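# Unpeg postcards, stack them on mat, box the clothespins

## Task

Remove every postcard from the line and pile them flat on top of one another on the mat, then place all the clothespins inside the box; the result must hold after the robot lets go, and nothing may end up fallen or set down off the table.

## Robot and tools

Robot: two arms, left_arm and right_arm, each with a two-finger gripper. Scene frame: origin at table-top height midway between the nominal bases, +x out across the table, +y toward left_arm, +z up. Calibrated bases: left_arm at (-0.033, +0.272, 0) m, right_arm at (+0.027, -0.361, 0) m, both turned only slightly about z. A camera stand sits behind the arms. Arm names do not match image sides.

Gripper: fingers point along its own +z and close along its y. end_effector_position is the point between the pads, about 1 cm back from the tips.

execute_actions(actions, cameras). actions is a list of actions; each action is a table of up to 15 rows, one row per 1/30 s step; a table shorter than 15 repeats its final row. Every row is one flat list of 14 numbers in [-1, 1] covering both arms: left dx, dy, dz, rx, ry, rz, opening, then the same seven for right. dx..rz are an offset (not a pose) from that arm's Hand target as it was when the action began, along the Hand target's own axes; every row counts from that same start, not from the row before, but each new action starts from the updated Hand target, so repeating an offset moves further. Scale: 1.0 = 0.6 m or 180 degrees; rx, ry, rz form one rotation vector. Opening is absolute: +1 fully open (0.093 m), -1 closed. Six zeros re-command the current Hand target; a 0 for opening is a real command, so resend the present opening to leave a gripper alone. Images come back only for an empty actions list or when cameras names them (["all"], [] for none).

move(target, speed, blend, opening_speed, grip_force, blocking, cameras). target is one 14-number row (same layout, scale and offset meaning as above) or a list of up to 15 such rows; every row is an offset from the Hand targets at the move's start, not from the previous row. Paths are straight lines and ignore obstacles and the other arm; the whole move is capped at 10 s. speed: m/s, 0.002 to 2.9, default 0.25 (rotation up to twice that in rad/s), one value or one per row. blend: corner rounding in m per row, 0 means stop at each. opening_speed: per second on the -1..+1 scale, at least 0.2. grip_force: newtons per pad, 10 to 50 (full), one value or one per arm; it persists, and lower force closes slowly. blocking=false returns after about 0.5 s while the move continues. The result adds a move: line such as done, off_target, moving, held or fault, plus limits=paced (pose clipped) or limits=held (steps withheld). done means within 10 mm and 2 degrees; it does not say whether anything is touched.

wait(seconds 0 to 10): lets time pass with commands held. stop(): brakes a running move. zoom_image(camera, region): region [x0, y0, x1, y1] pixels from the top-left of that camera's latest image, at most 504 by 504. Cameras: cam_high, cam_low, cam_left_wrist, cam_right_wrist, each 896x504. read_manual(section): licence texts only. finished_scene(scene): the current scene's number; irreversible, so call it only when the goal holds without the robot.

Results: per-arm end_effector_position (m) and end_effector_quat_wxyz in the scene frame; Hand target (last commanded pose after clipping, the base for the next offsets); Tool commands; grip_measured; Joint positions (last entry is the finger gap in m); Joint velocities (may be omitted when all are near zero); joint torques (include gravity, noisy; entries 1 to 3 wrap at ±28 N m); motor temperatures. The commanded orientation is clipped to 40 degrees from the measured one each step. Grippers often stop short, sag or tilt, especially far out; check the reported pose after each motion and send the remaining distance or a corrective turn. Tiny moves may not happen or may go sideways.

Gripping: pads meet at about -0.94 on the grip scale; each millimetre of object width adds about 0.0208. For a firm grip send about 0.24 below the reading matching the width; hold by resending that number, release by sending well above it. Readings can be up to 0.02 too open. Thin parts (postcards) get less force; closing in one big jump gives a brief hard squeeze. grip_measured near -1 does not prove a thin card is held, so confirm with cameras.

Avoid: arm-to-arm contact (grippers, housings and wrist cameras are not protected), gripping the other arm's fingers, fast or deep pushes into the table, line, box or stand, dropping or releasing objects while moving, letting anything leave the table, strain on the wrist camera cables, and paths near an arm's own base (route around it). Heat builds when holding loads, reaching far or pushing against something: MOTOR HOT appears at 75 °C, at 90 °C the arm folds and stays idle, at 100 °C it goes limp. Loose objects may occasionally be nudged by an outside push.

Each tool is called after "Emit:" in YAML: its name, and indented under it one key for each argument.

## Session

Emit:
execute_actions:
  actions: []

Scene clock: 0.00 s.
left_arm: end_effector_position=(+0.3406, +0.2944, +0.0595) grip_measured=+1.000 end_effector_quat_wxyz=(+0.520, -0.021, +0.854, +0.023) | right_arm: end_effector_position=(+0.4054, -0.4167, +0.0851) grip_measured=+1.000 end_effector_quat_wxyz=(+0.573, +0.129, +0.804, -0.094)
Joint positions: left_arm=[0.022 1.55 0.35 0.724 -0.014 0.014 0.093] | right_arm=[-0.057 1.577 0.335 0.896 0.282 0.096 0.093]
Joint velocities: within noise
Joint torques (N m): no reading
Motor temperatures (°C): left_arm=[31 33 39 34 28 29 31] | right_arm=[31 33 36 35 31 29 30]
Heat: left arm: 39 °C; right arm: 36 °C.
Hand target: left_arm +0.3432, +0.2945, +0.0641; +0.525, -0.020, +0.850, +0.024 | right_arm +0.4077, -0.4167, +0.0901; +0.579, +0.129, +0.800, -0.093
Tool commands: left_gripper/opening=+1.0 right_gripper/opening=+1.0

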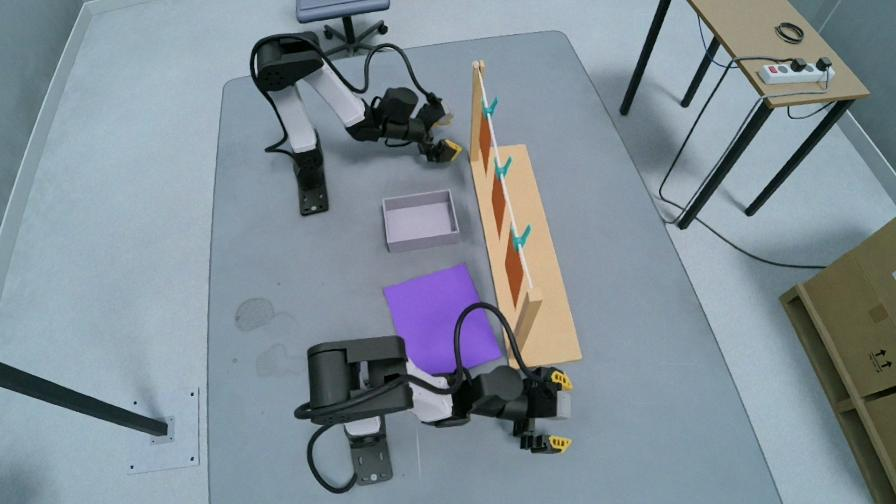

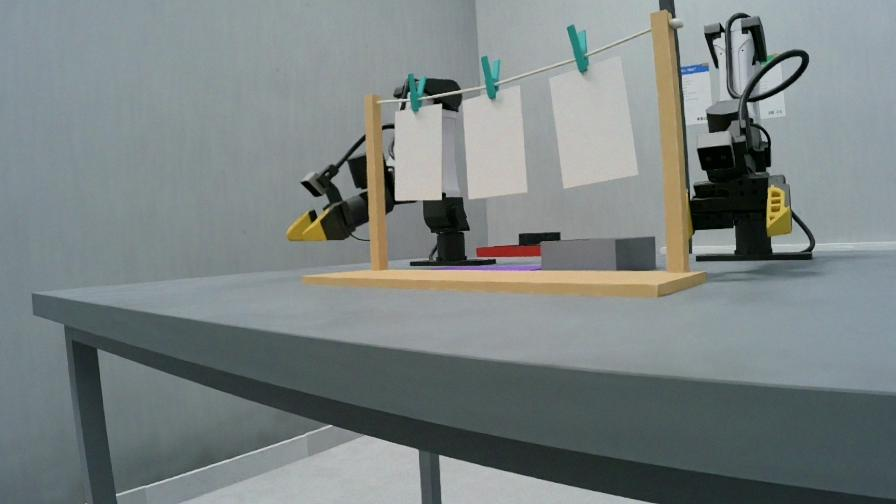

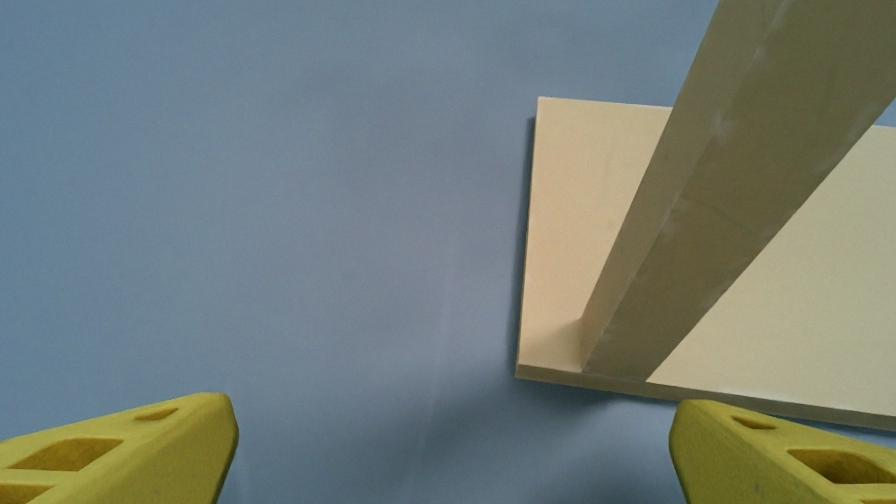

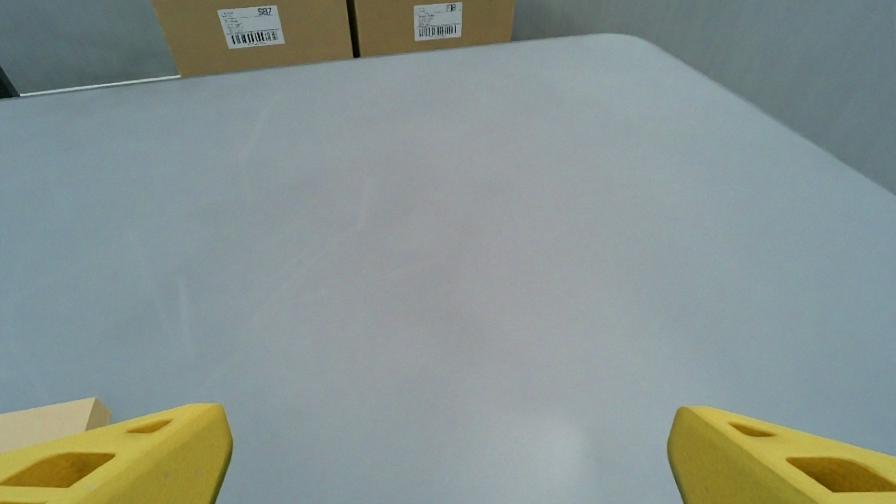

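Emit:
move:
  target:
    - [-0.2222, -0.044, -0.2502, 0.0411, -0.0916, 0.007, -0.4, -0.2235, 0.0178, -0.3345, -0.0771, -0.0447, -0.0197, -0.4]
    - [-0.3952, -0.2665, -0.3237, 0.0411, -0.0916, 0.007, -0.4, -0.295, 0.5745, -0.5428, -0.0771, -0.0447, -0.0197, -0.4]
  speed: 0.25
  blend: 0.04
  cameras: ["all"]

Scene clock: 36.23 s.
left_arm: end_effector_position=(+0.2849, +0.1257, +0.3494) grip_measured=-0.398 end_effector_quat_wxyz=(+0.636, +0.040, +0.771, -0.015) | right_arm: end_effector_position=(+0.2749, -0.0114, +0.3532) grip_measured=-0.399 end_effector_quat_wxyz=(+0.637, +0.012, +0.770, -0.030)
Joint positions: left_arm=[-0.749 1.039 1.031 -0.231 -0.629 -0.115 0.026] | right_arm=[1.312 1.798 1.84 -0.909 1.324 0.82 0.026]
Joint torques (N m): left_arm=[-0.1 -1.89 11.19 2.2 -0.16 -0.27] | right_arm=[-0.09 -6.75 7.97 1.58 0.62 0.22]
Motor temperatures (°C): left_arm=[31 35 42 41 28 29 31] | right_arm=[31 35 38 42 31 29 30]
Heat: left arm: 42 °C; right arm: 42 °C.
Hand target: left_arm +0.2855, +0.1253, +0.3602; +0.642, +0.026, +0.766, -0.023 | right_arm +0.2749, -0.0098, +0.3605; +0.642, +0.027, +0.766, -0.023
Off the commanded pose: left_arm 0.011 m, 2 deg | right_arm 0.007 m, 2 deg.
move: off_target (left_arm)

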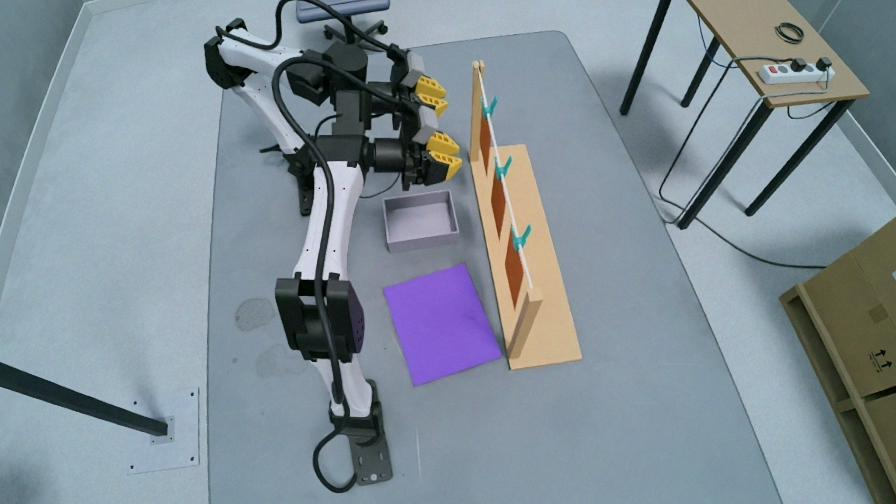

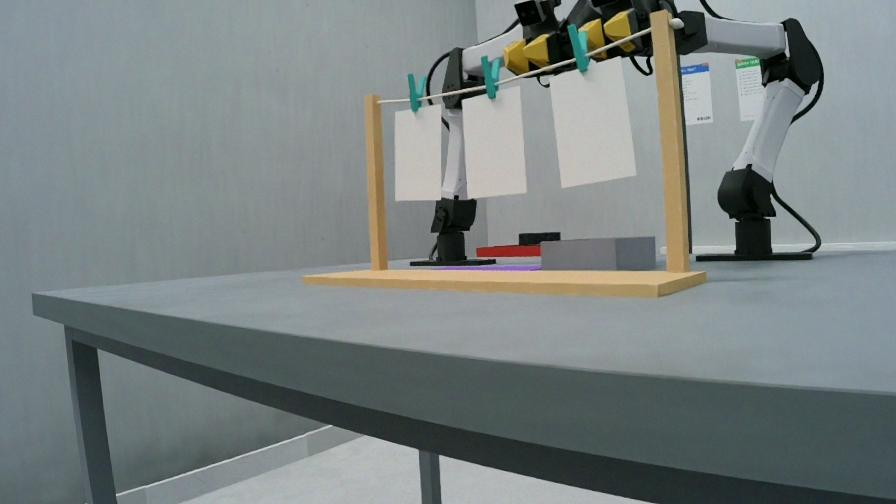

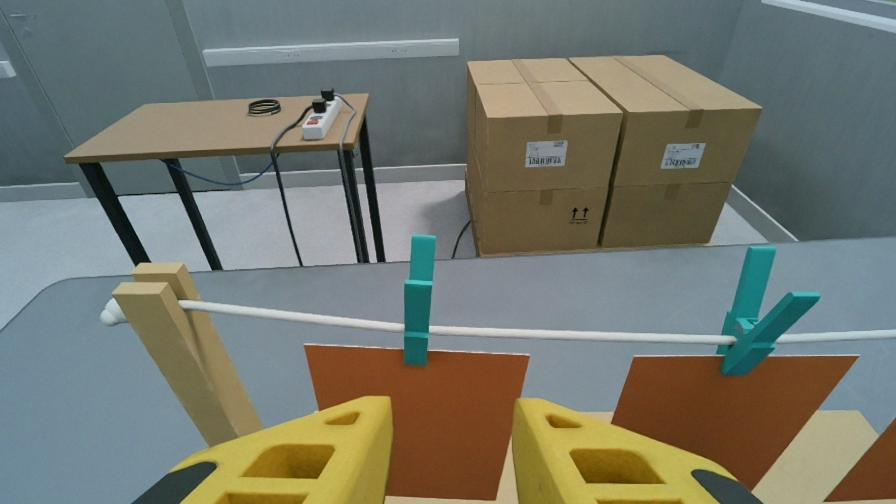

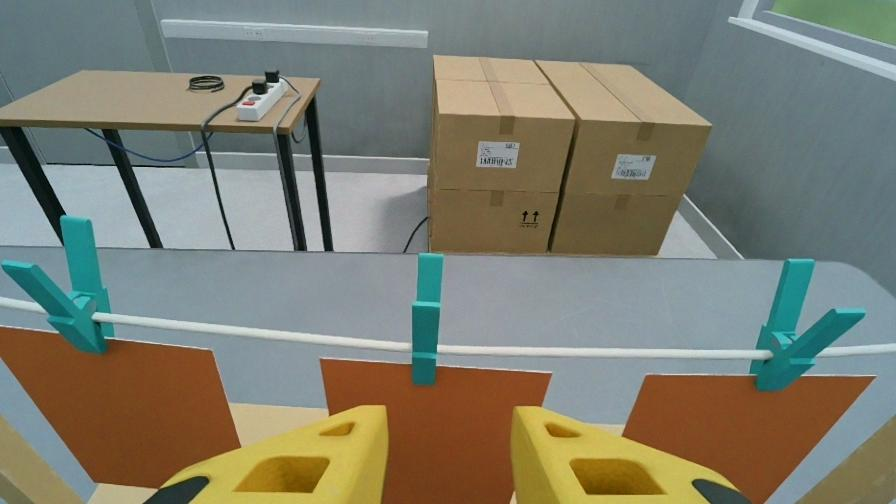

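Emit:
move:
  target: [0.0484, 0.0246, 0.0823, 0, 0, 0, -0.4, 0.0582, 0.0138, 0.0688, 0, 0, 0, -0.4]
  speed: 0.1
  cameras: ["cam_left_wrist", "cam_right_wrist"]

Scene clock: 75.83 s.
left_arm: end_effector_position=(+0.3281, +0.1373, +0.3240) grip_measured=-0.398 end_effector_quat_wxyz=(+0.639, +0.021, +0.768, -0.025) | right_arm: end_effector_position=(+0.3088, -0.0039, +0.3185) grip_measured=-0.399 end_effector_quat_wxyz=(+0.642, +0.022, +0.766, -0.034)
Joint positions: left_arm=[-0.594 1.132 0.96 -0.035 -0.487 -0.109 0.026] | right_arm=[1.233 1.798 1.651 -0.527 1.289 0.631 0.026]
Joint torques (N m): left_arm=[0.79 -2.91 8.05 2.53 0.19 0.07] | right_arm=[-0.72 -8.47 5.07 2.13 0.2 0.06]
Motor temperatures (°C): left_arm=[31 34 51 47 29 29 31] | right_arm=[31 38 43 38 31 29 30]
Heat: left arm: 51 °C; right arm: 43 °C.
Hand target: left_arm +0.3299, +0.1371, +0.3229; +0.642, +0.026, +0.766, -0.023 | right_arm +0.3101, -0.0040, +0.3186; +0.642, +0.027, +0.766, -0.023
Off the commanded pose: left_arm 0.002 m, 1 deg | right_arm 0.001 m, 1 deg.
move: done
Images, in order (width x height): cam_left_wrist 896x504, cam_right_wrist 896x504.

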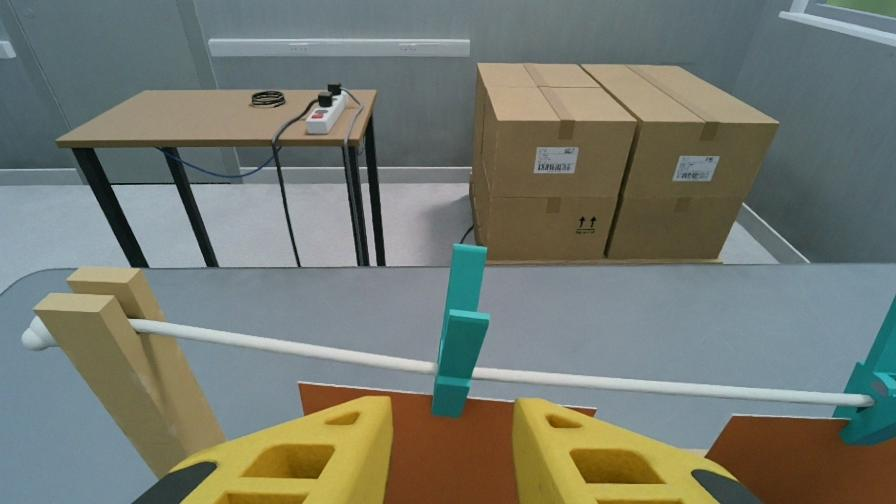

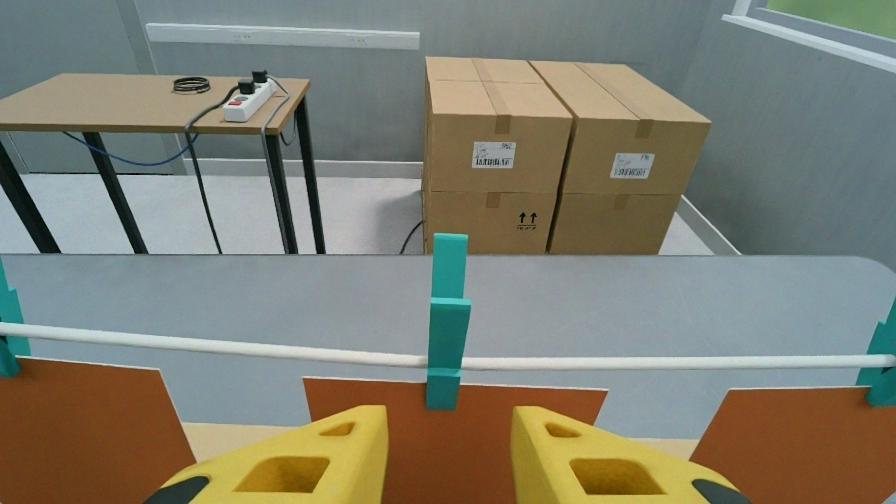

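Emit:
move:
  target: [0.0142, -0.005, 0.064, 0, 0, 0, -0.4, 0.0058, 0, 0.0587, 0, 0, 0, -0.4]
  speed: 0.06
  cameras: ["cam_left_wrist", "cam_right_wrist"]

Scene clock: 96.30 s.
left_arm: end_effector_position=(+0.3623, +0.1319, +0.2984) grip_measured=-0.398 end_effector_quat_wxyz=(+0.632, +0.025, +0.775, -0.022) | right_arm: end_effector_position=(+0.3420, -0.0082, +0.3128) grip_measured=-0.399 end_effector_quat_wxyz=(+0.642, +0.025, +0.765, -0.030)
Joint positions: left_arm=[-0.542 1.266 0.96 0.082 -0.434 -0.097 0.026] | right_arm=[1.15 1.798 1.591 -0.32 1.219 0.486 0.026]
Joint torques (N m): left_arm=[0.7 -3.89 9.92 2.52 0.13 0.12] | right_arm=[-0.72 -7.8 5.19 2.33 0.11 0.06]
Heat: left arm: 50 °C; right arm: 41 °C.
Hand target: left_arm +0.3659, +0.1315, +0.3078; +0.642, +0.026, +0.766, -0.023 | right_arm +0.3440, -0.0064, +0.3092; +0.642, +0.027, +0.766, -0.022
Off the commanded pose: left_arm 0.010 m, 2 deg | right_arm 0.005 m, 1 deg.
move: done
Images, in order (width x height): cam_left_wrist 896x504, cam_right_wrist 896x504.

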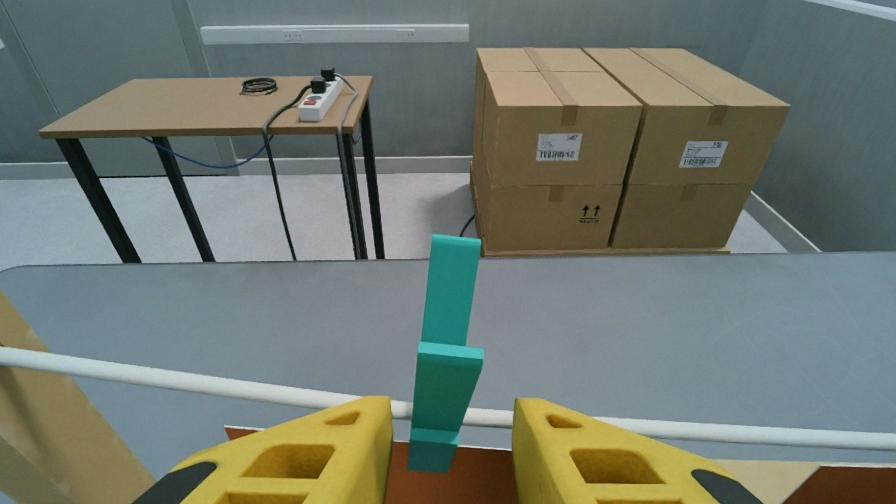

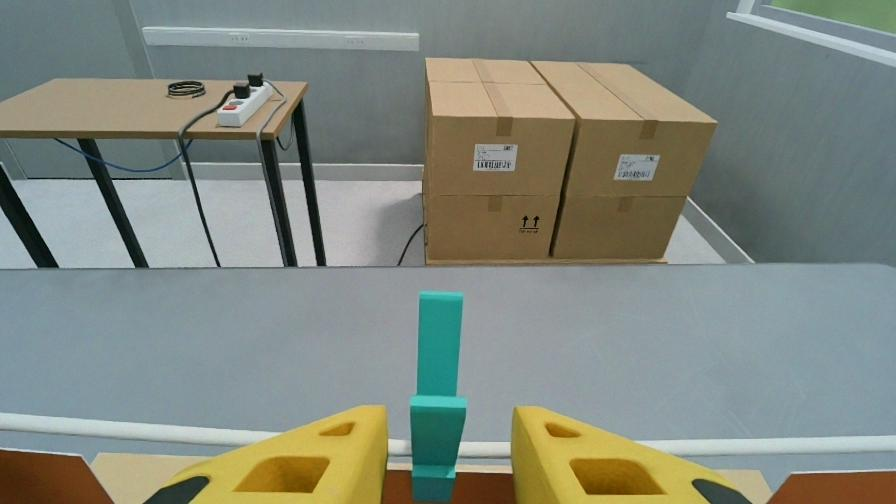

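Emit:
move:
  target:
    - [-0.0137, 0, 0.001, 0, 0, 0, -0.4, 0.0141, 0, 0.016, 0, 0, 0, -0.4]
    - [-0.0137, 0, 0.001, 0, 0, 0, -0.86, 0.0141, 0, 0.016, 0, 0, 0, -0.86]
  speed: 0.05
  opening_speed: 0.4
  grip_force: [40, 40]
  cameras: ["cam_left_wrist", "cam_right_wrist"]

Scene clock: 113.27 s.
left_arm: end_effector_position=(+0.3642, +0.1341, +0.3065) grip_measured=-0.835 end_effector_quat_wxyz=(+0.636, +0.022, +0.771, -0.021) | right_arm: end_effector_position=(+0.3492, -0.0070, +0.3056) grip_measured=-0.859 end_effector_quat_wxyz=(+0.642, +0.026, +0.766, -0.021)
Joint positions: left_arm=[-0.534 1.266 0.981 0.074 -0.432 -0.095 0.005] | right_arm=[1.132 1.798 1.553 -0.243 1.191 0.459 0.004]
Joint torques (N m): left_arm=[0.54 -3.12 11.26 2.28 0.12 0.13] | right_arm=[-0.87 -7.35 5.18 2.3 0.22 0.05]
Motor temperatures (°C): left_arm=[31 34 49 52 28 29 31] | right_arm=[31 40 40 40 31 29 30]
Heat: left arm: 52 °C; right arm: 40 °C.
Hand target: left_arm +0.3679, +0.1314, +0.3158; +0.642, +0.026, +0.766, -0.023 | right_arm +0.3520, -0.0069, +0.2992; +0.642, +0.027, +0.766, -0.023
Off the commanded pose: left_arm 0.010 m, 1 deg | right_arm 0.007 m, 0 deg.
grip_force (N): 40, 40
move: done
Images, in order (width x height): cam_left_wrist 896x504, cam_right_wrist 896x504.

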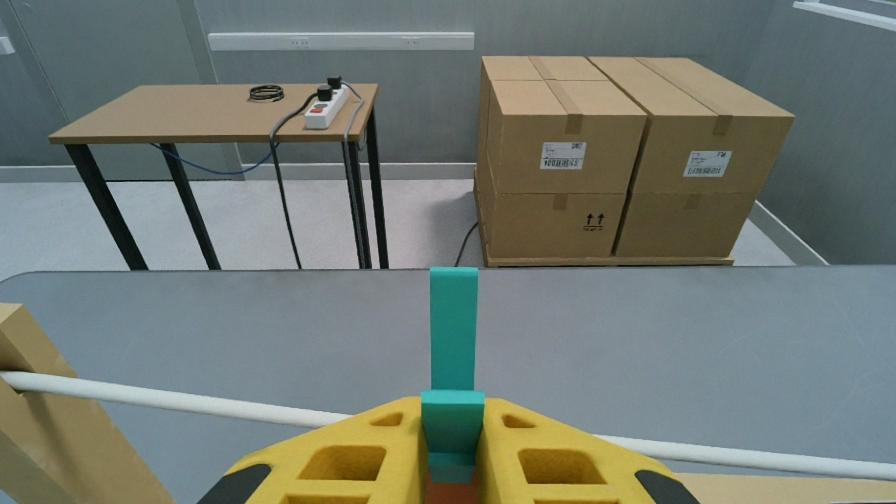

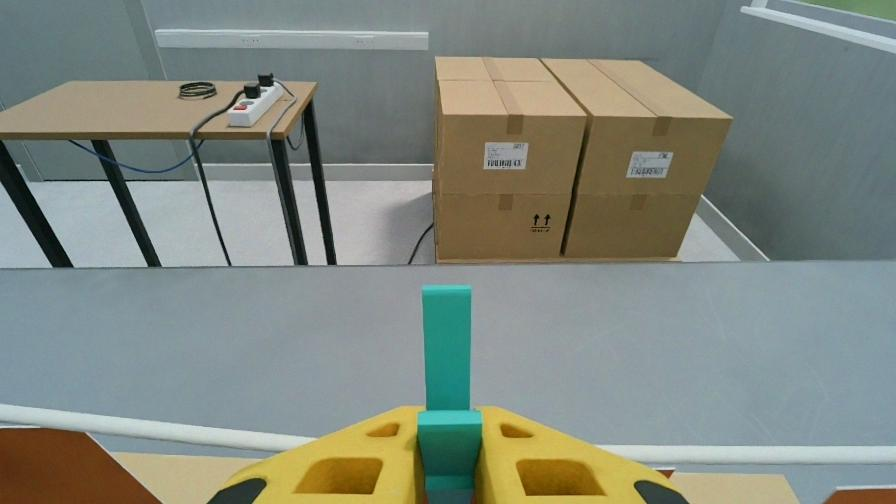

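Emit:
move:
  target: [-0.0137, 0.063, 0, 0, 0, 0, -0.86, 0, -0.055, 0, 0, 0, 0, -0.86]
  speed: 0.05
  cameras: ["cam_high"]

Emit:
zoom_image:
  camera: "cam_high"
  region: [400, 60, 600, 360]

Scene clock: 122.57 s.
left_arm: end_effector_position=(+0.3696, +0.1476, +0.3062) grip_measured=-0.841 end_effector_quat_wxyz=(+0.626, +0.049, +0.776, -0.055) | right_arm: end_effector_position=(+0.3476, -0.0248, +0.2991) grip_measured=-0.855 end_effector_quat_wxyz=(+0.642, +0.022, +0.766, -0.004)
Joint positions: left_arm=[-0.425 1.245 0.981 0.046 -0.237 -0.076 0.005] | right_arm=[1.113 1.71 1.41 -0.137 1.146 0.426 0.004]
Joint torques (N m): left_arm=[2.28 -5.57 10.89 2.27 -0.35 0.21] | right_arm=[-1.87 -9.25 4.53 1.88 0.4 0.01]
Heat: left arm: 51 °C; right arm: 40 °C.
Hand target: left_arm +0.3720, +0.1690, +0.3239; +0.642, +0.026, +0.766, -0.023 | right_arm +0.3496, -0.0399, +0.2991; +0.642, +0.027, +0.766, -0.023
Off the commanded pose: left_arm 0.028 m, 5 deg | right_arm 0.015 m, 2 deg.
grip_force (N): 40, 40
move: off_target (left_arm, right_arm)
Images, in order (width x height): cam_high 896x504.

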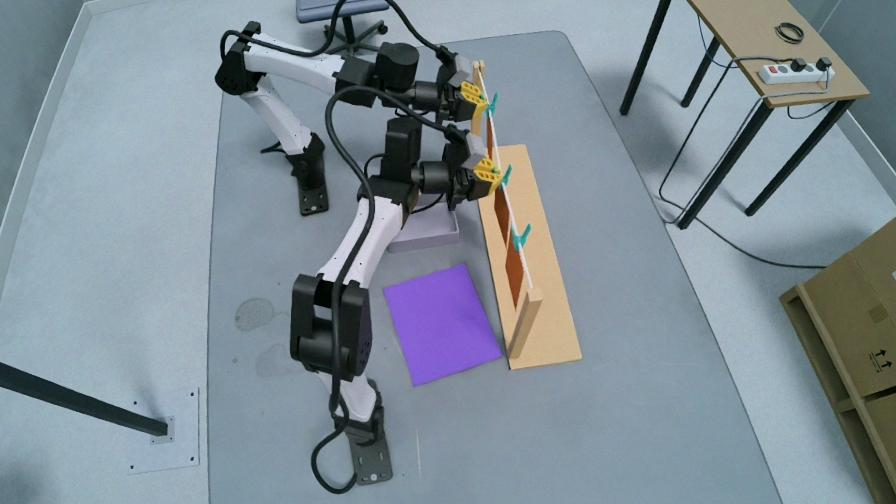

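Scaled by 1.680.

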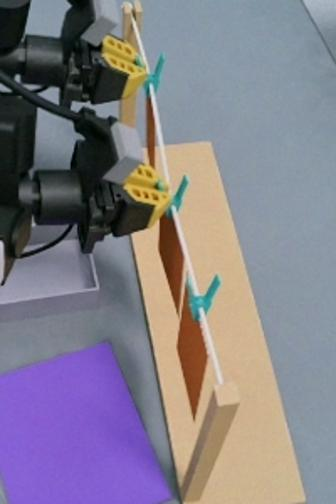

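Emit:
move:
  target: [0.01, 0.047, 0, 0, 0, 0, -0.86, 0, -0.027, 0, 0, 0, 0, -0.86]
  speed: 0.05

Scene clock: 138.30 s.
left_arm: end_effector_position=(+0.3723, +0.1754, +0.3129) grip_measured=-0.841 end_effector_quat_wxyz=(+0.631, +0.048, +0.772, -0.059) | right_arm: end_effector_position=(+0.3466, -0.0405, +0.2996) grip_measured=-0.856 end_effector_quat_wxyz=(+0.642, +0.022, +0.766, -0.003)
Joint positions: left_arm=[-0.318 1.214 0.974 0.04 -0.129 -0.057 0.005] | right_arm=[1.096 1.651 1.341 -0.11 1.129 0.408 0.004]
Joint torques (N m): left_arm=[2.21 -5.37 7.84 2.56 -0.45 0.21] | right_arm=[-1.92 -8.77 4.55 1.9 0.42 0.01]
Heat: left arm: 53 °C; right arm: 40 °C.
Hand target: left_arm +0.3729, +0.1972, +0.3180; +0.642, +0.026, +0.766, -0.023 | right_arm +0.3485, -0.0560, +0.2991; +0.642, +0.027, +0.766, -0.023
Off the commanded pose: left_arm 0.022 m, 5 deg | right_arm 0.016 m, 2 deg.
grip_force (N): 40, 40
move: off_target (left_arm, right_arm)

Emit:
move:
  target:
    - [0, -0.0363, 0.0015, 0, 0, 0, -0.86, 0, 0.0258, 0, 0, 0, 0, -0.86]
    - [0, -0.0363, 0.0015, 0, 0, 0, -0.4, 0, 0.0258, 0, 0, 0, 0, -0.4]
    - [0.0068, -0.0375, -0.154, 0, 0, 0, -0.4, -0.0248, 0.0245, -0.1562, 0, 0, 0, -0.4]
    - [0.1507, -0.121, -0.1057, 0.3547, -0.0496, 0.0318, -0.4, -0.1035, -0.169, -0.1903, -0.4707, 0.0742, -0.1576, -0.4]
    - [0.2222, -0.2345, 0.0065, 0.3547, -0.0496, 0.0318, -0.4, -0.1547, -0.2452, -0.092, -0.4707, 0.0742, -0.1576, -0.4]
  speed: [0.05, 0.05, 0.12, 0.2, 0.15]
  blend: [0, 0, 0.02, 0.02, 0]
  cameras: ["cam_left_wrist", "cam_right_wrist", "cam_low"]

Scene clock: 178.03 s.
left_arm: end_effector_position=(+0.3369, +0.0596, +0.1796) grip_measured=-0.402 end_effector_quat_wxyz=(+0.576, +0.397, +0.593, -0.400) | right_arm: end_effector_position=(+0.3007, -0.2004, +0.3920) grip_measured=-0.401 end_effector_quat_wxyz=(+0.407, -0.550, +0.646, +0.338)
Joint positions: left_arm=[-0.21 1.766 0.686 1.047 1.017 0.011 0.026] | right_arm=[0.013 1.569 1.996 -1.579 -1.069 -1.113 0.026]
Joint torques (N m): left_arm=[0.27 -5.45 8.47 2.16 0.11 -0.12] | right_arm=[-0.7 -4.16 6.41 1.24 -0.97 -0.18]
Motor temperatures (°C): left_arm=[31 35 52 55 29 29 31] | right_arm=[32 42 39 40 31 29 30]
Heat: left arm: 55 °C; right arm: 42 °C.
Hand target: left_arm +0.3436, +0.0580, +0.1861; +0.586, +0.396, +0.587, -0.395 | right_arm +0.3001, -0.2001, +0.4002; +0.385, -0.576, +0.628, +0.354
Off the commanded pose: left_arm 0.010 m, 1 deg | right_arm 0.008 m, 5 deg.
joint sent to its limit (right arm) — joint 4 (wrist pitch), lower limit. The joint targets are off in orientation, not in position.
grip_force (N): 40, 40
move: off_target (right_arm)
Images, in order (width x height): cam_low 896x504, cam_left_wrist 896x504, cam_right_wrist 896x504.

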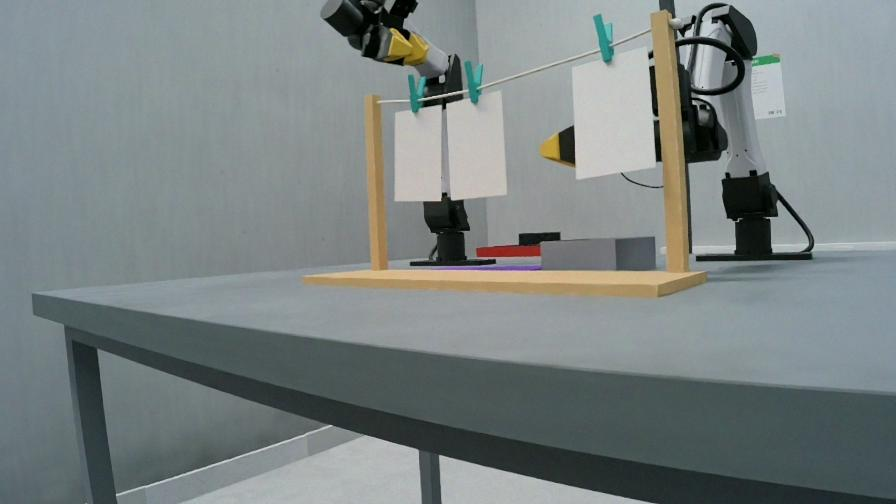

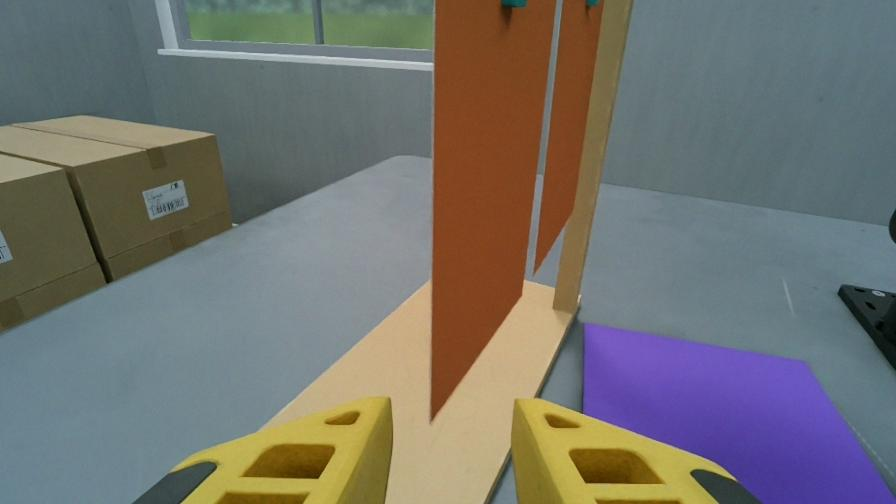

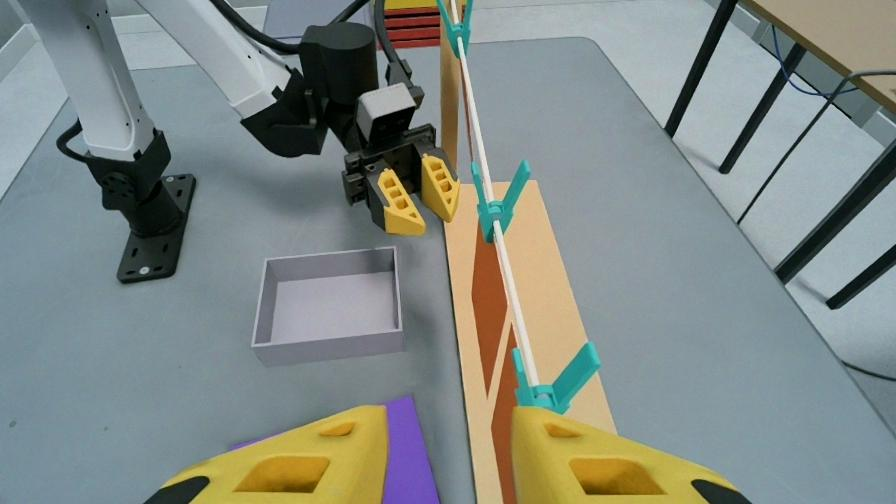

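Emit:
move:
  target: [0, 0.006, 0.075, 0, 0, 0, -0.4, 0, 0, 0, 0, 0, 0, 0.2]
  speed: 0.08
  cameras: ["cam_left_wrist"]

Scene clock: 200.30 s.
left_arm: end_effector_position=(+0.3572, +0.0196, +0.1826) grip_measured=-0.402 end_effector_quat_wxyz=(+0.582, +0.400, +0.586, -0.397) | right_arm: end_effector_position=(+0.3006, -0.2005, +0.3920) grip_measured=+0.199 end_effector_quat_wxyz=(+0.407, -0.550, +0.646, +0.338)
Joint positions: left_arm=[-0.315 1.855 0.808 1.035 0.914 0.009 0.026] | right_arm=[0.013 1.569 1.996 -1.58 -1.069 -1.113 0.055]
Joint torques (N m): left_arm=[0.03 -6.04 8.57 2.05 -0.01 -0.16] | right_arm=[-0.69 -4.15 6.41 1.23 -0.97 -0.18]
Motor temperatures (°C): left_arm=[31 35 50 55 29 29 31] | right_arm=[31 38 40 38 31 29 30]
Heat: left arm: 55 °C; right arm: 40 °C.
Hand target: left_arm +0.3638, +0.0177, +0.1861; +0.586, +0.396, +0.587, -0.395 | right_arm +0.3001, -0.2001, +0.4002; +0.385, -0.576, +0.628, +0.354
Off the commanded pose: left_arm 0.008 m, 1 deg | right_arm 0.008 m, 5 deg.
joint sent to its limit (right arm) — joint 4 (wrist pitch), lower limit. The joint targets are off in orientation, not in position.
grip_force (N): 40, 40
move: off_target (right_arm)
Images, in order (width x height): cam_left_wrist 896x504.

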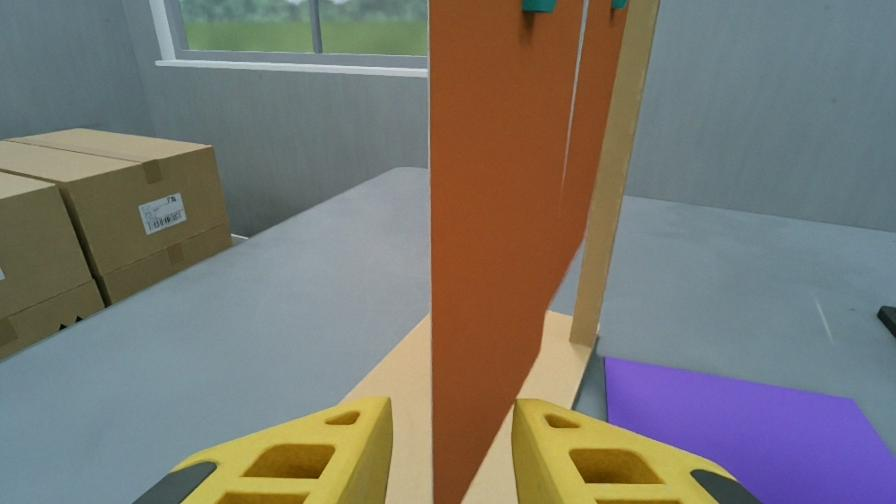

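Emit:
move:
  target: [0.006, 0, 0.055, 0, 0, 0, -0.4, 0, 0, 0, 0, 0, 0, 0.2]
  speed: 0.06
  cameras: ["cam_left_wrist", "cam_low"]

Emit:
zoom_image:
  camera: "cam_low"
  region: [400, 20, 600, 220]

Scene clock: 209.83 s.
left_arm: end_effector_position=(+0.3698, -0.0106, +0.1791) grip_measured=-0.402 end_effector_quat_wxyz=(+0.582, +0.400, +0.586, -0.397) | right_arm: end_effector_position=(+0.3006, -0.2005, +0.3920) grip_measured=+0.199 end_effector_quat_wxyz=(+0.407, -0.550, +0.646, +0.338)
Joint positions: left_arm=[-0.385 1.93 0.898 1.019 0.844 0.009 0.026] | right_arm=[0.013 1.569 1.996 -1.58 -1.069 -1.113 0.055]
Joint torques (N m): left_arm=[0.01 -7.36 8.85 2.08 0.12 -0.14] | right_arm=[-0.69 -4.16 6.41 1.24 -0.97 -0.18]
Heat: left arm: 53 °C; right arm: 40 °C.
Hand target: left_arm +0.3761, -0.0130, +0.1824; +0.586, +0.396, +0.587, -0.395 | right_arm +0.3001, -0.2001, +0.4002; +0.385, -0.576, +0.628, +0.354
Off the commanded pose: left_arm 0.008 m, 1 deg | right_arm 0.008 m, 5 deg.
joint sent to its limit (right arm) — joint 4 (wrist pitch), lower limit. The joint targets are off in orientation, not in position.
grip_force (N): 40, 40
move: off_target (right_arm)
Images, in order (width x height): cam_low 896x504, cam_left_wrist 896x504.

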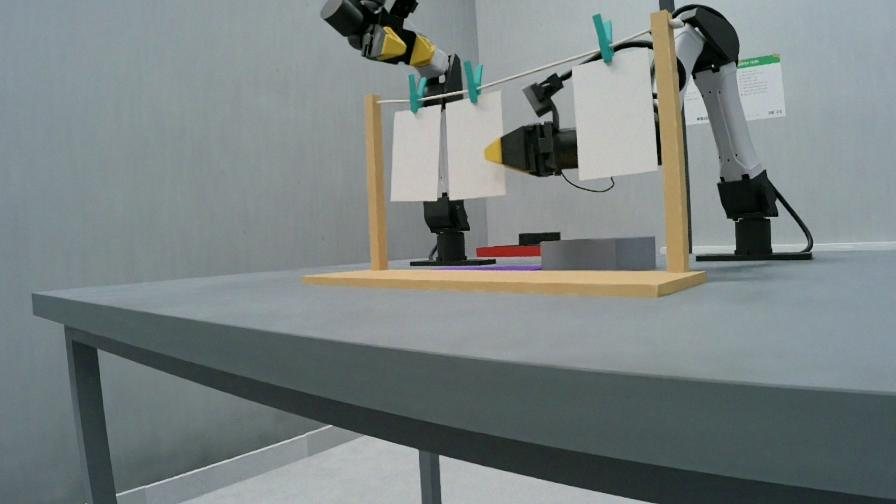

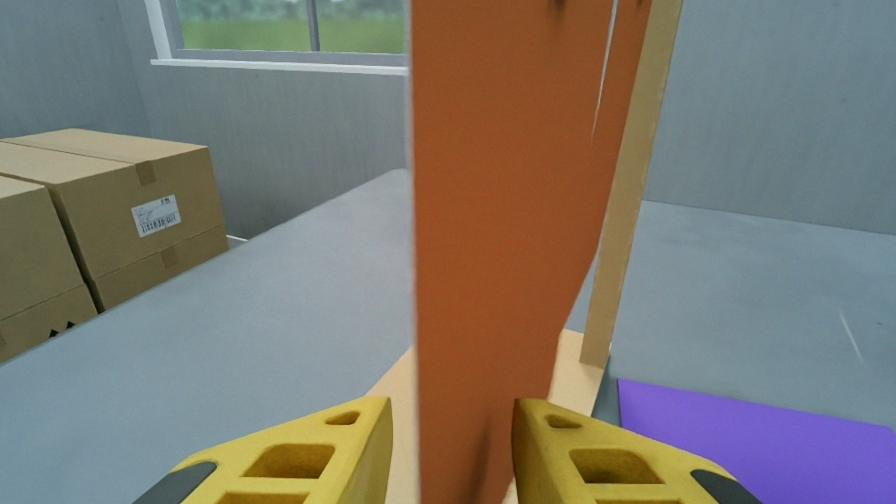

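Scaled by 2.520.

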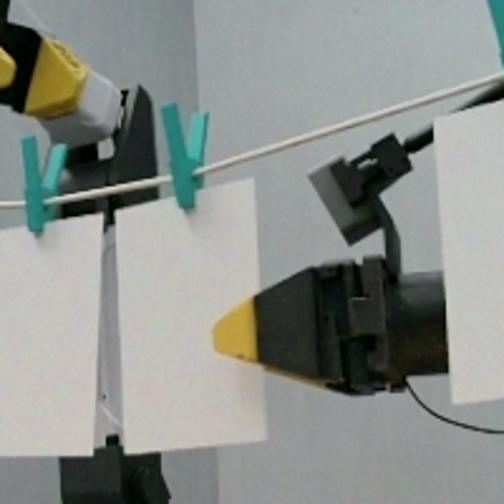

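Emit:
move:
  target: [0, 0, 0, 0, 0, 0, -1, 0, 0, 0, 0, 0, 0, 0.2]
  speed: 0.06
  opening_speed: 0.35
  grip_force: [15, 25]
  cameras: ["cam_left_wrist", "cam_right_wrist"]

Scene clock: 220.27 s.
left_arm: end_effector_position=(+0.3699, -0.0106, +0.1791) grip_measured=-0.956 end_effector_quat_wxyz=(+0.582, +0.400, +0.587, -0.396) | right_arm: end_effector_position=(+0.3006, -0.2005, +0.3920) grip_measured=+0.199 end_effector_quat_wxyz=(+0.407, -0.550, +0.646, +0.338)
Joint positions: left_arm=[-0.385 1.93 0.898 1.019 0.843 0.009 0] | right_arm=[0.013 1.569 1.996 -1.58 -1.069 -1.113 0.055]
Joint torques (N m): left_arm=[0.08 -7.21 8.92 2.09 0.01 -0.16] | right_arm=[-0.69 -4.15 6.41 1.23 -0.98 -0.18]
Heat: left arm: 52 °C; right arm: 40 °C.
Hand target: left_arm +0.3762, -0.0130, +0.1824; +0.586, +0.396, +0.587, -0.395 | right_arm +0.3001, -0.2001, +0.4002; +0.385, -0.576, +0.628, +0.354
Off the commanded pose: left_arm 0.007 m, 1 deg | right_arm 0.008 m, 5 deg.
joint sent to its limit (right arm) — joint 4 (wrist pitch), lower limit. The joint targets are off in orientation, not in position.
grip_force (N): 15, 25
move: off_target (right_arm)
Images, in order (width x height): cam_left_wrist 896x504, cam_right_wrist 896x504.

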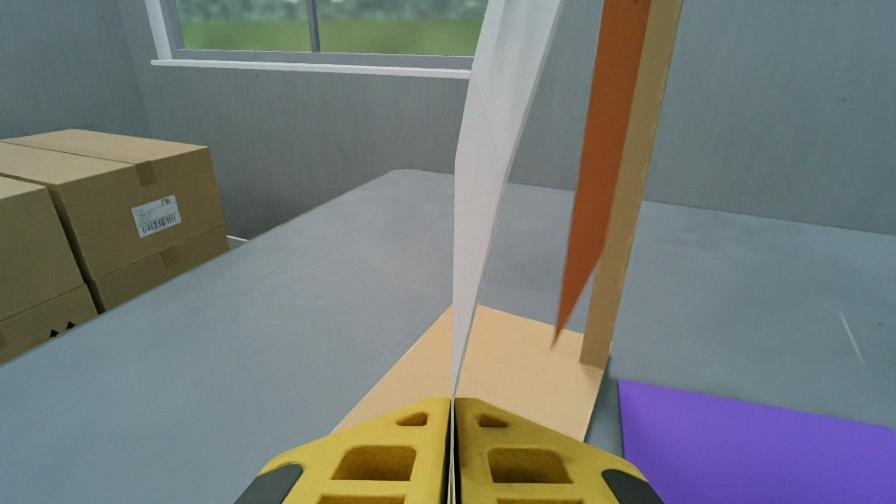

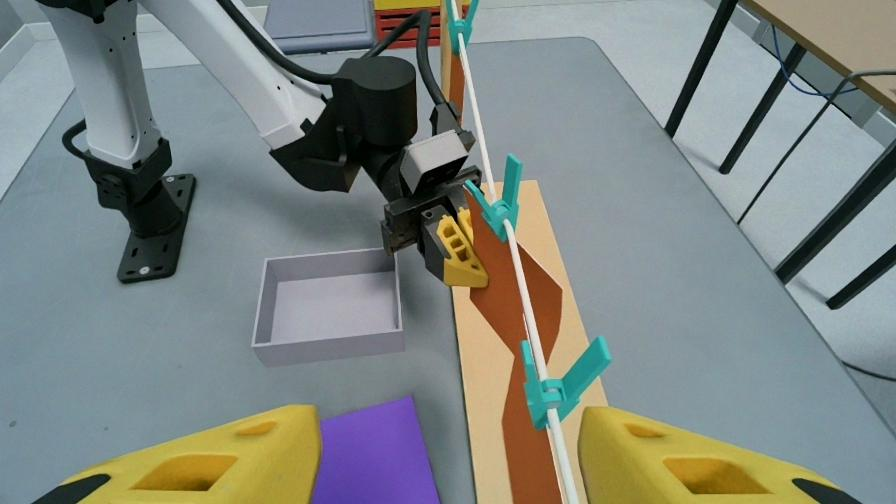

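Emit:
move:
  target: [0, 0.022, 0.009, 0.022, 0, 0, -1, 0, 0, 0, 0, 0, 0, 0.2]
  speed: 0.04
  grip_force: [25, 25]
  cameras: ["cam_left_wrist", "cam_right_wrist"]

Scene clock: 235.30 s.
left_arm: end_effector_position=(+0.3837, -0.0137, +0.1835) grip_measured=-0.979 end_effector_quat_wxyz=(+0.575, +0.421, +0.567, -0.414) | right_arm: end_effector_position=(+0.3006, -0.2005, +0.3920) grip_measured=+0.199 end_effector_quat_wxyz=(+0.407, -0.550, +0.646, +0.338)
Joint positions: left_arm=[-0.362 1.993 1.002 0.996 0.932 0.009 0] | right_arm=[0.013 1.569 1.996 -1.58 -1.069 -1.113 0.055]
Joint torques (N m): left_arm=[0.65 -7.57 9.03 1.8 0.13 -0.12] | right_arm=[-0.7 -4.15 6.41 1.23 -0.98 -0.17]
Heat: left arm: 52 °C; right arm: 40 °C.
Hand target: left_arm +0.3904, -0.0131, +0.1824; +0.572, +0.416, +0.572, -0.415 | right_arm +0.3001, -0.2001, +0.4002; +0.385, -0.576, +0.628, +0.354
Off the commanded pose: left_arm 0.007 m, 1 deg | right_arm 0.008 m, 5 deg.
joint sent to its limit (right arm) — joint 4 (wrist pitch), lower limit. The joint targets are off in orientation, not in position.
grip_force (N): 25, 25
move: off_target (right_arm)
Images, in order (width x height): cam_left_wrist 896x504, cam_right_wrist 896x504.

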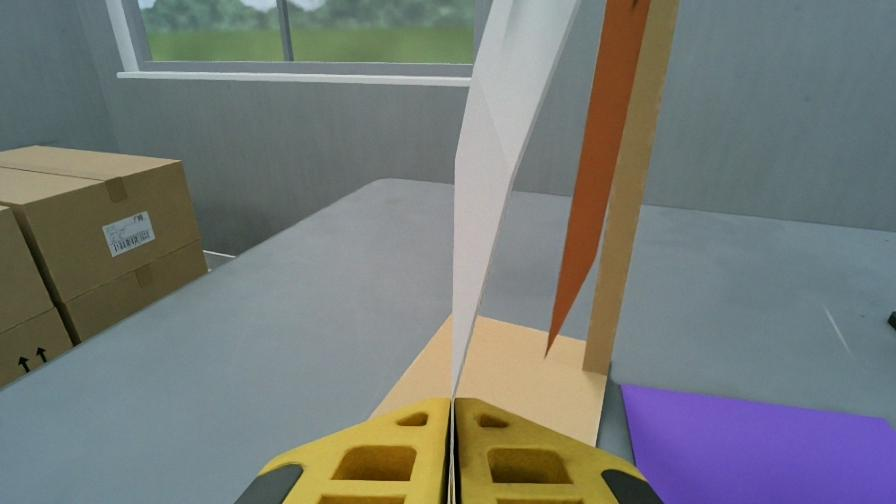

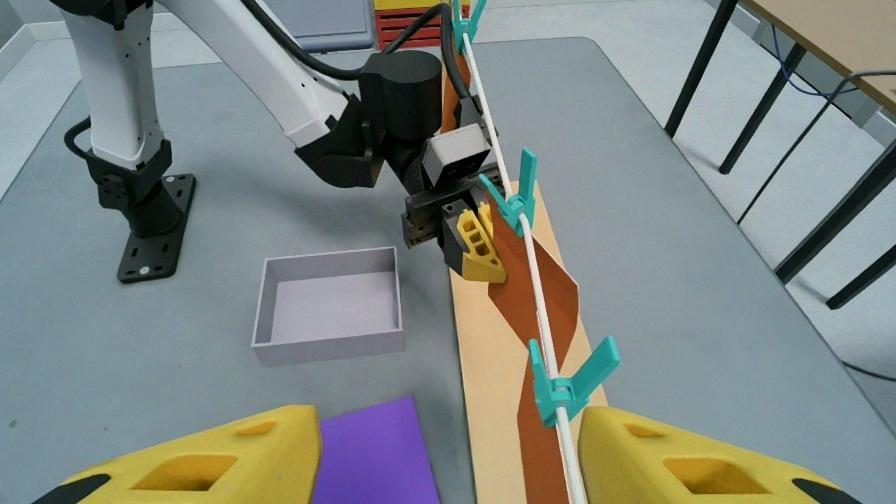

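Emit:
move:
  target: [0, -0.0095, -0.0031, 0, 0, 0, -1, -0.0217, -0.0982, 0.2298, -0.0643, 0, -0.0328, 0.2]
  speed: 0.1
  cameras: ["cam_right_wrist"]

Scene clock: 268.03 s.
left_arm: end_effector_position=(+0.3836, -0.0137, +0.1834) grip_measured=-0.979 end_effector_quat_wxyz=(+0.575, +0.421, +0.567, -0.414) | right_arm: end_effector_position=(+0.3700, -0.0781, +0.3467) grip_measured=+0.199 end_effector_quat_wxyz=(-0.339, +0.636, -0.567, -0.399)
Joint positions: left_arm=[-0.362 1.993 1.002 0.996 0.933 0.009 0] | right_arm=[0.32 2.118 2.525 -1.579 -1.058 -1.096 0.055]
Joint torques (N m): left_arm=[0.46 -8.83 6.75 1.9 0.05 -0.1] | right_arm=[0.01 -8.17 6.41 1.2 -0.68 -0.18]
Motor temperatures (°C): left_arm=[31 42 53 51 29 29 31] | right_arm=[31 37 40 36 32 29 30]
Heat: left arm: 53 °C; right arm: 40 °C.
Hand target: left_arm +0.3844, -0.0131, +0.1823; +0.572, +0.416, +0.573, -0.416 | right_arm +0.3699, -0.0768, +0.3491; -0.343, +0.643, -0.559, -0.395
Off the commanded pose: left_arm 0.001 m, 1 deg | right_arm 0.003 m, 1 deg.
joint sent to its limit (right arm) — joint 4 (wrist pitch), lower limit. The joint targets still meet the commanded pose.
grip_force (N): 25, 25
move: done
Images, in order (width x height): cam_right_wrist 896x504.

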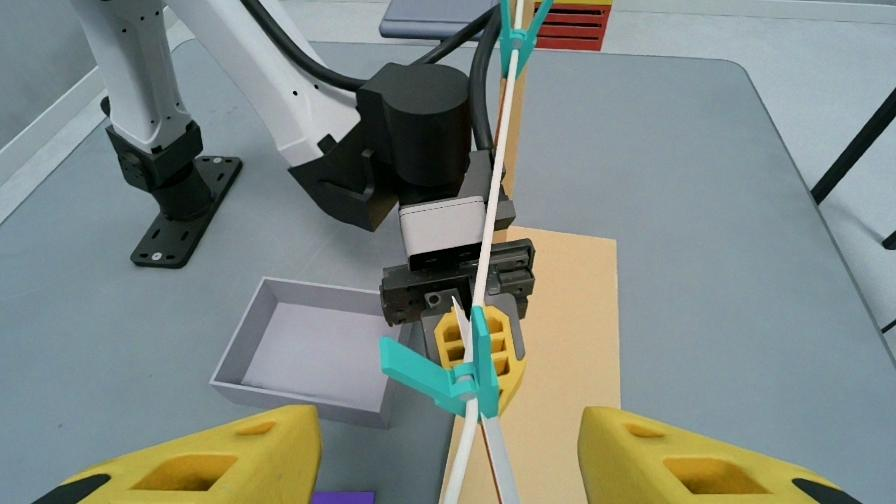

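Emit:
move:
  target: [0, -0.027, -0.0087, 0, 0, 0, -1, 0, 0, 0, 0, 0, 0, 0.2]
  speed: 0.05
  cameras: ["cam_right_wrist"]

Scene clock: 282.00 s.
left_arm: end_effector_position=(+0.3692, -0.0135, +0.1746) grip_measured=-0.979 end_effector_quat_wxyz=(+0.566, +0.421, +0.572, -0.419) | right_arm: end_effector_position=(+0.3699, -0.0781, +0.3467) grip_measured=+0.199 end_effector_quat_wxyz=(-0.339, +0.636, -0.567, -0.399)
Joint positions: left_arm=[-0.371 1.97 0.94 1.015 0.931 0.009 0] | right_arm=[0.32 2.118 2.525 -1.579 -1.058 -1.096 0.055]
Joint torques (N m): left_arm=[-0.1 -10.55 5.41 2 -0.03 -0.18] | right_arm=[0.01 -8.17 6.41 1.19 -0.68 -0.18]
Heat: left arm: 52 °C; right arm: 41 °C.
Hand target: left_arm +0.3673, -0.0132, +0.1824; +0.572, +0.416, +0.572, -0.416 | right_arm +0.3699, -0.0768, +0.3491; -0.343, +0.643, -0.559, -0.395
Off the commanded pose: left_arm 0.008 m, 1 deg | right_arm 0.003 m, 1 deg.
joint sent to its limit (right arm) — joint 4 (wrist pitch), lower limit. The joint targets still meet the commanded pose.
grip_force (N): 25, 25
move: done
Images, in order (width x height): cam_right_wrist 896x504.

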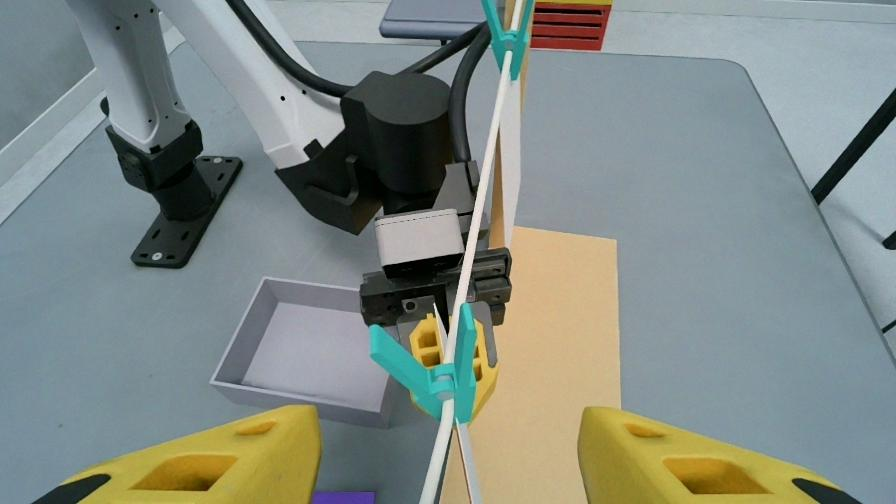

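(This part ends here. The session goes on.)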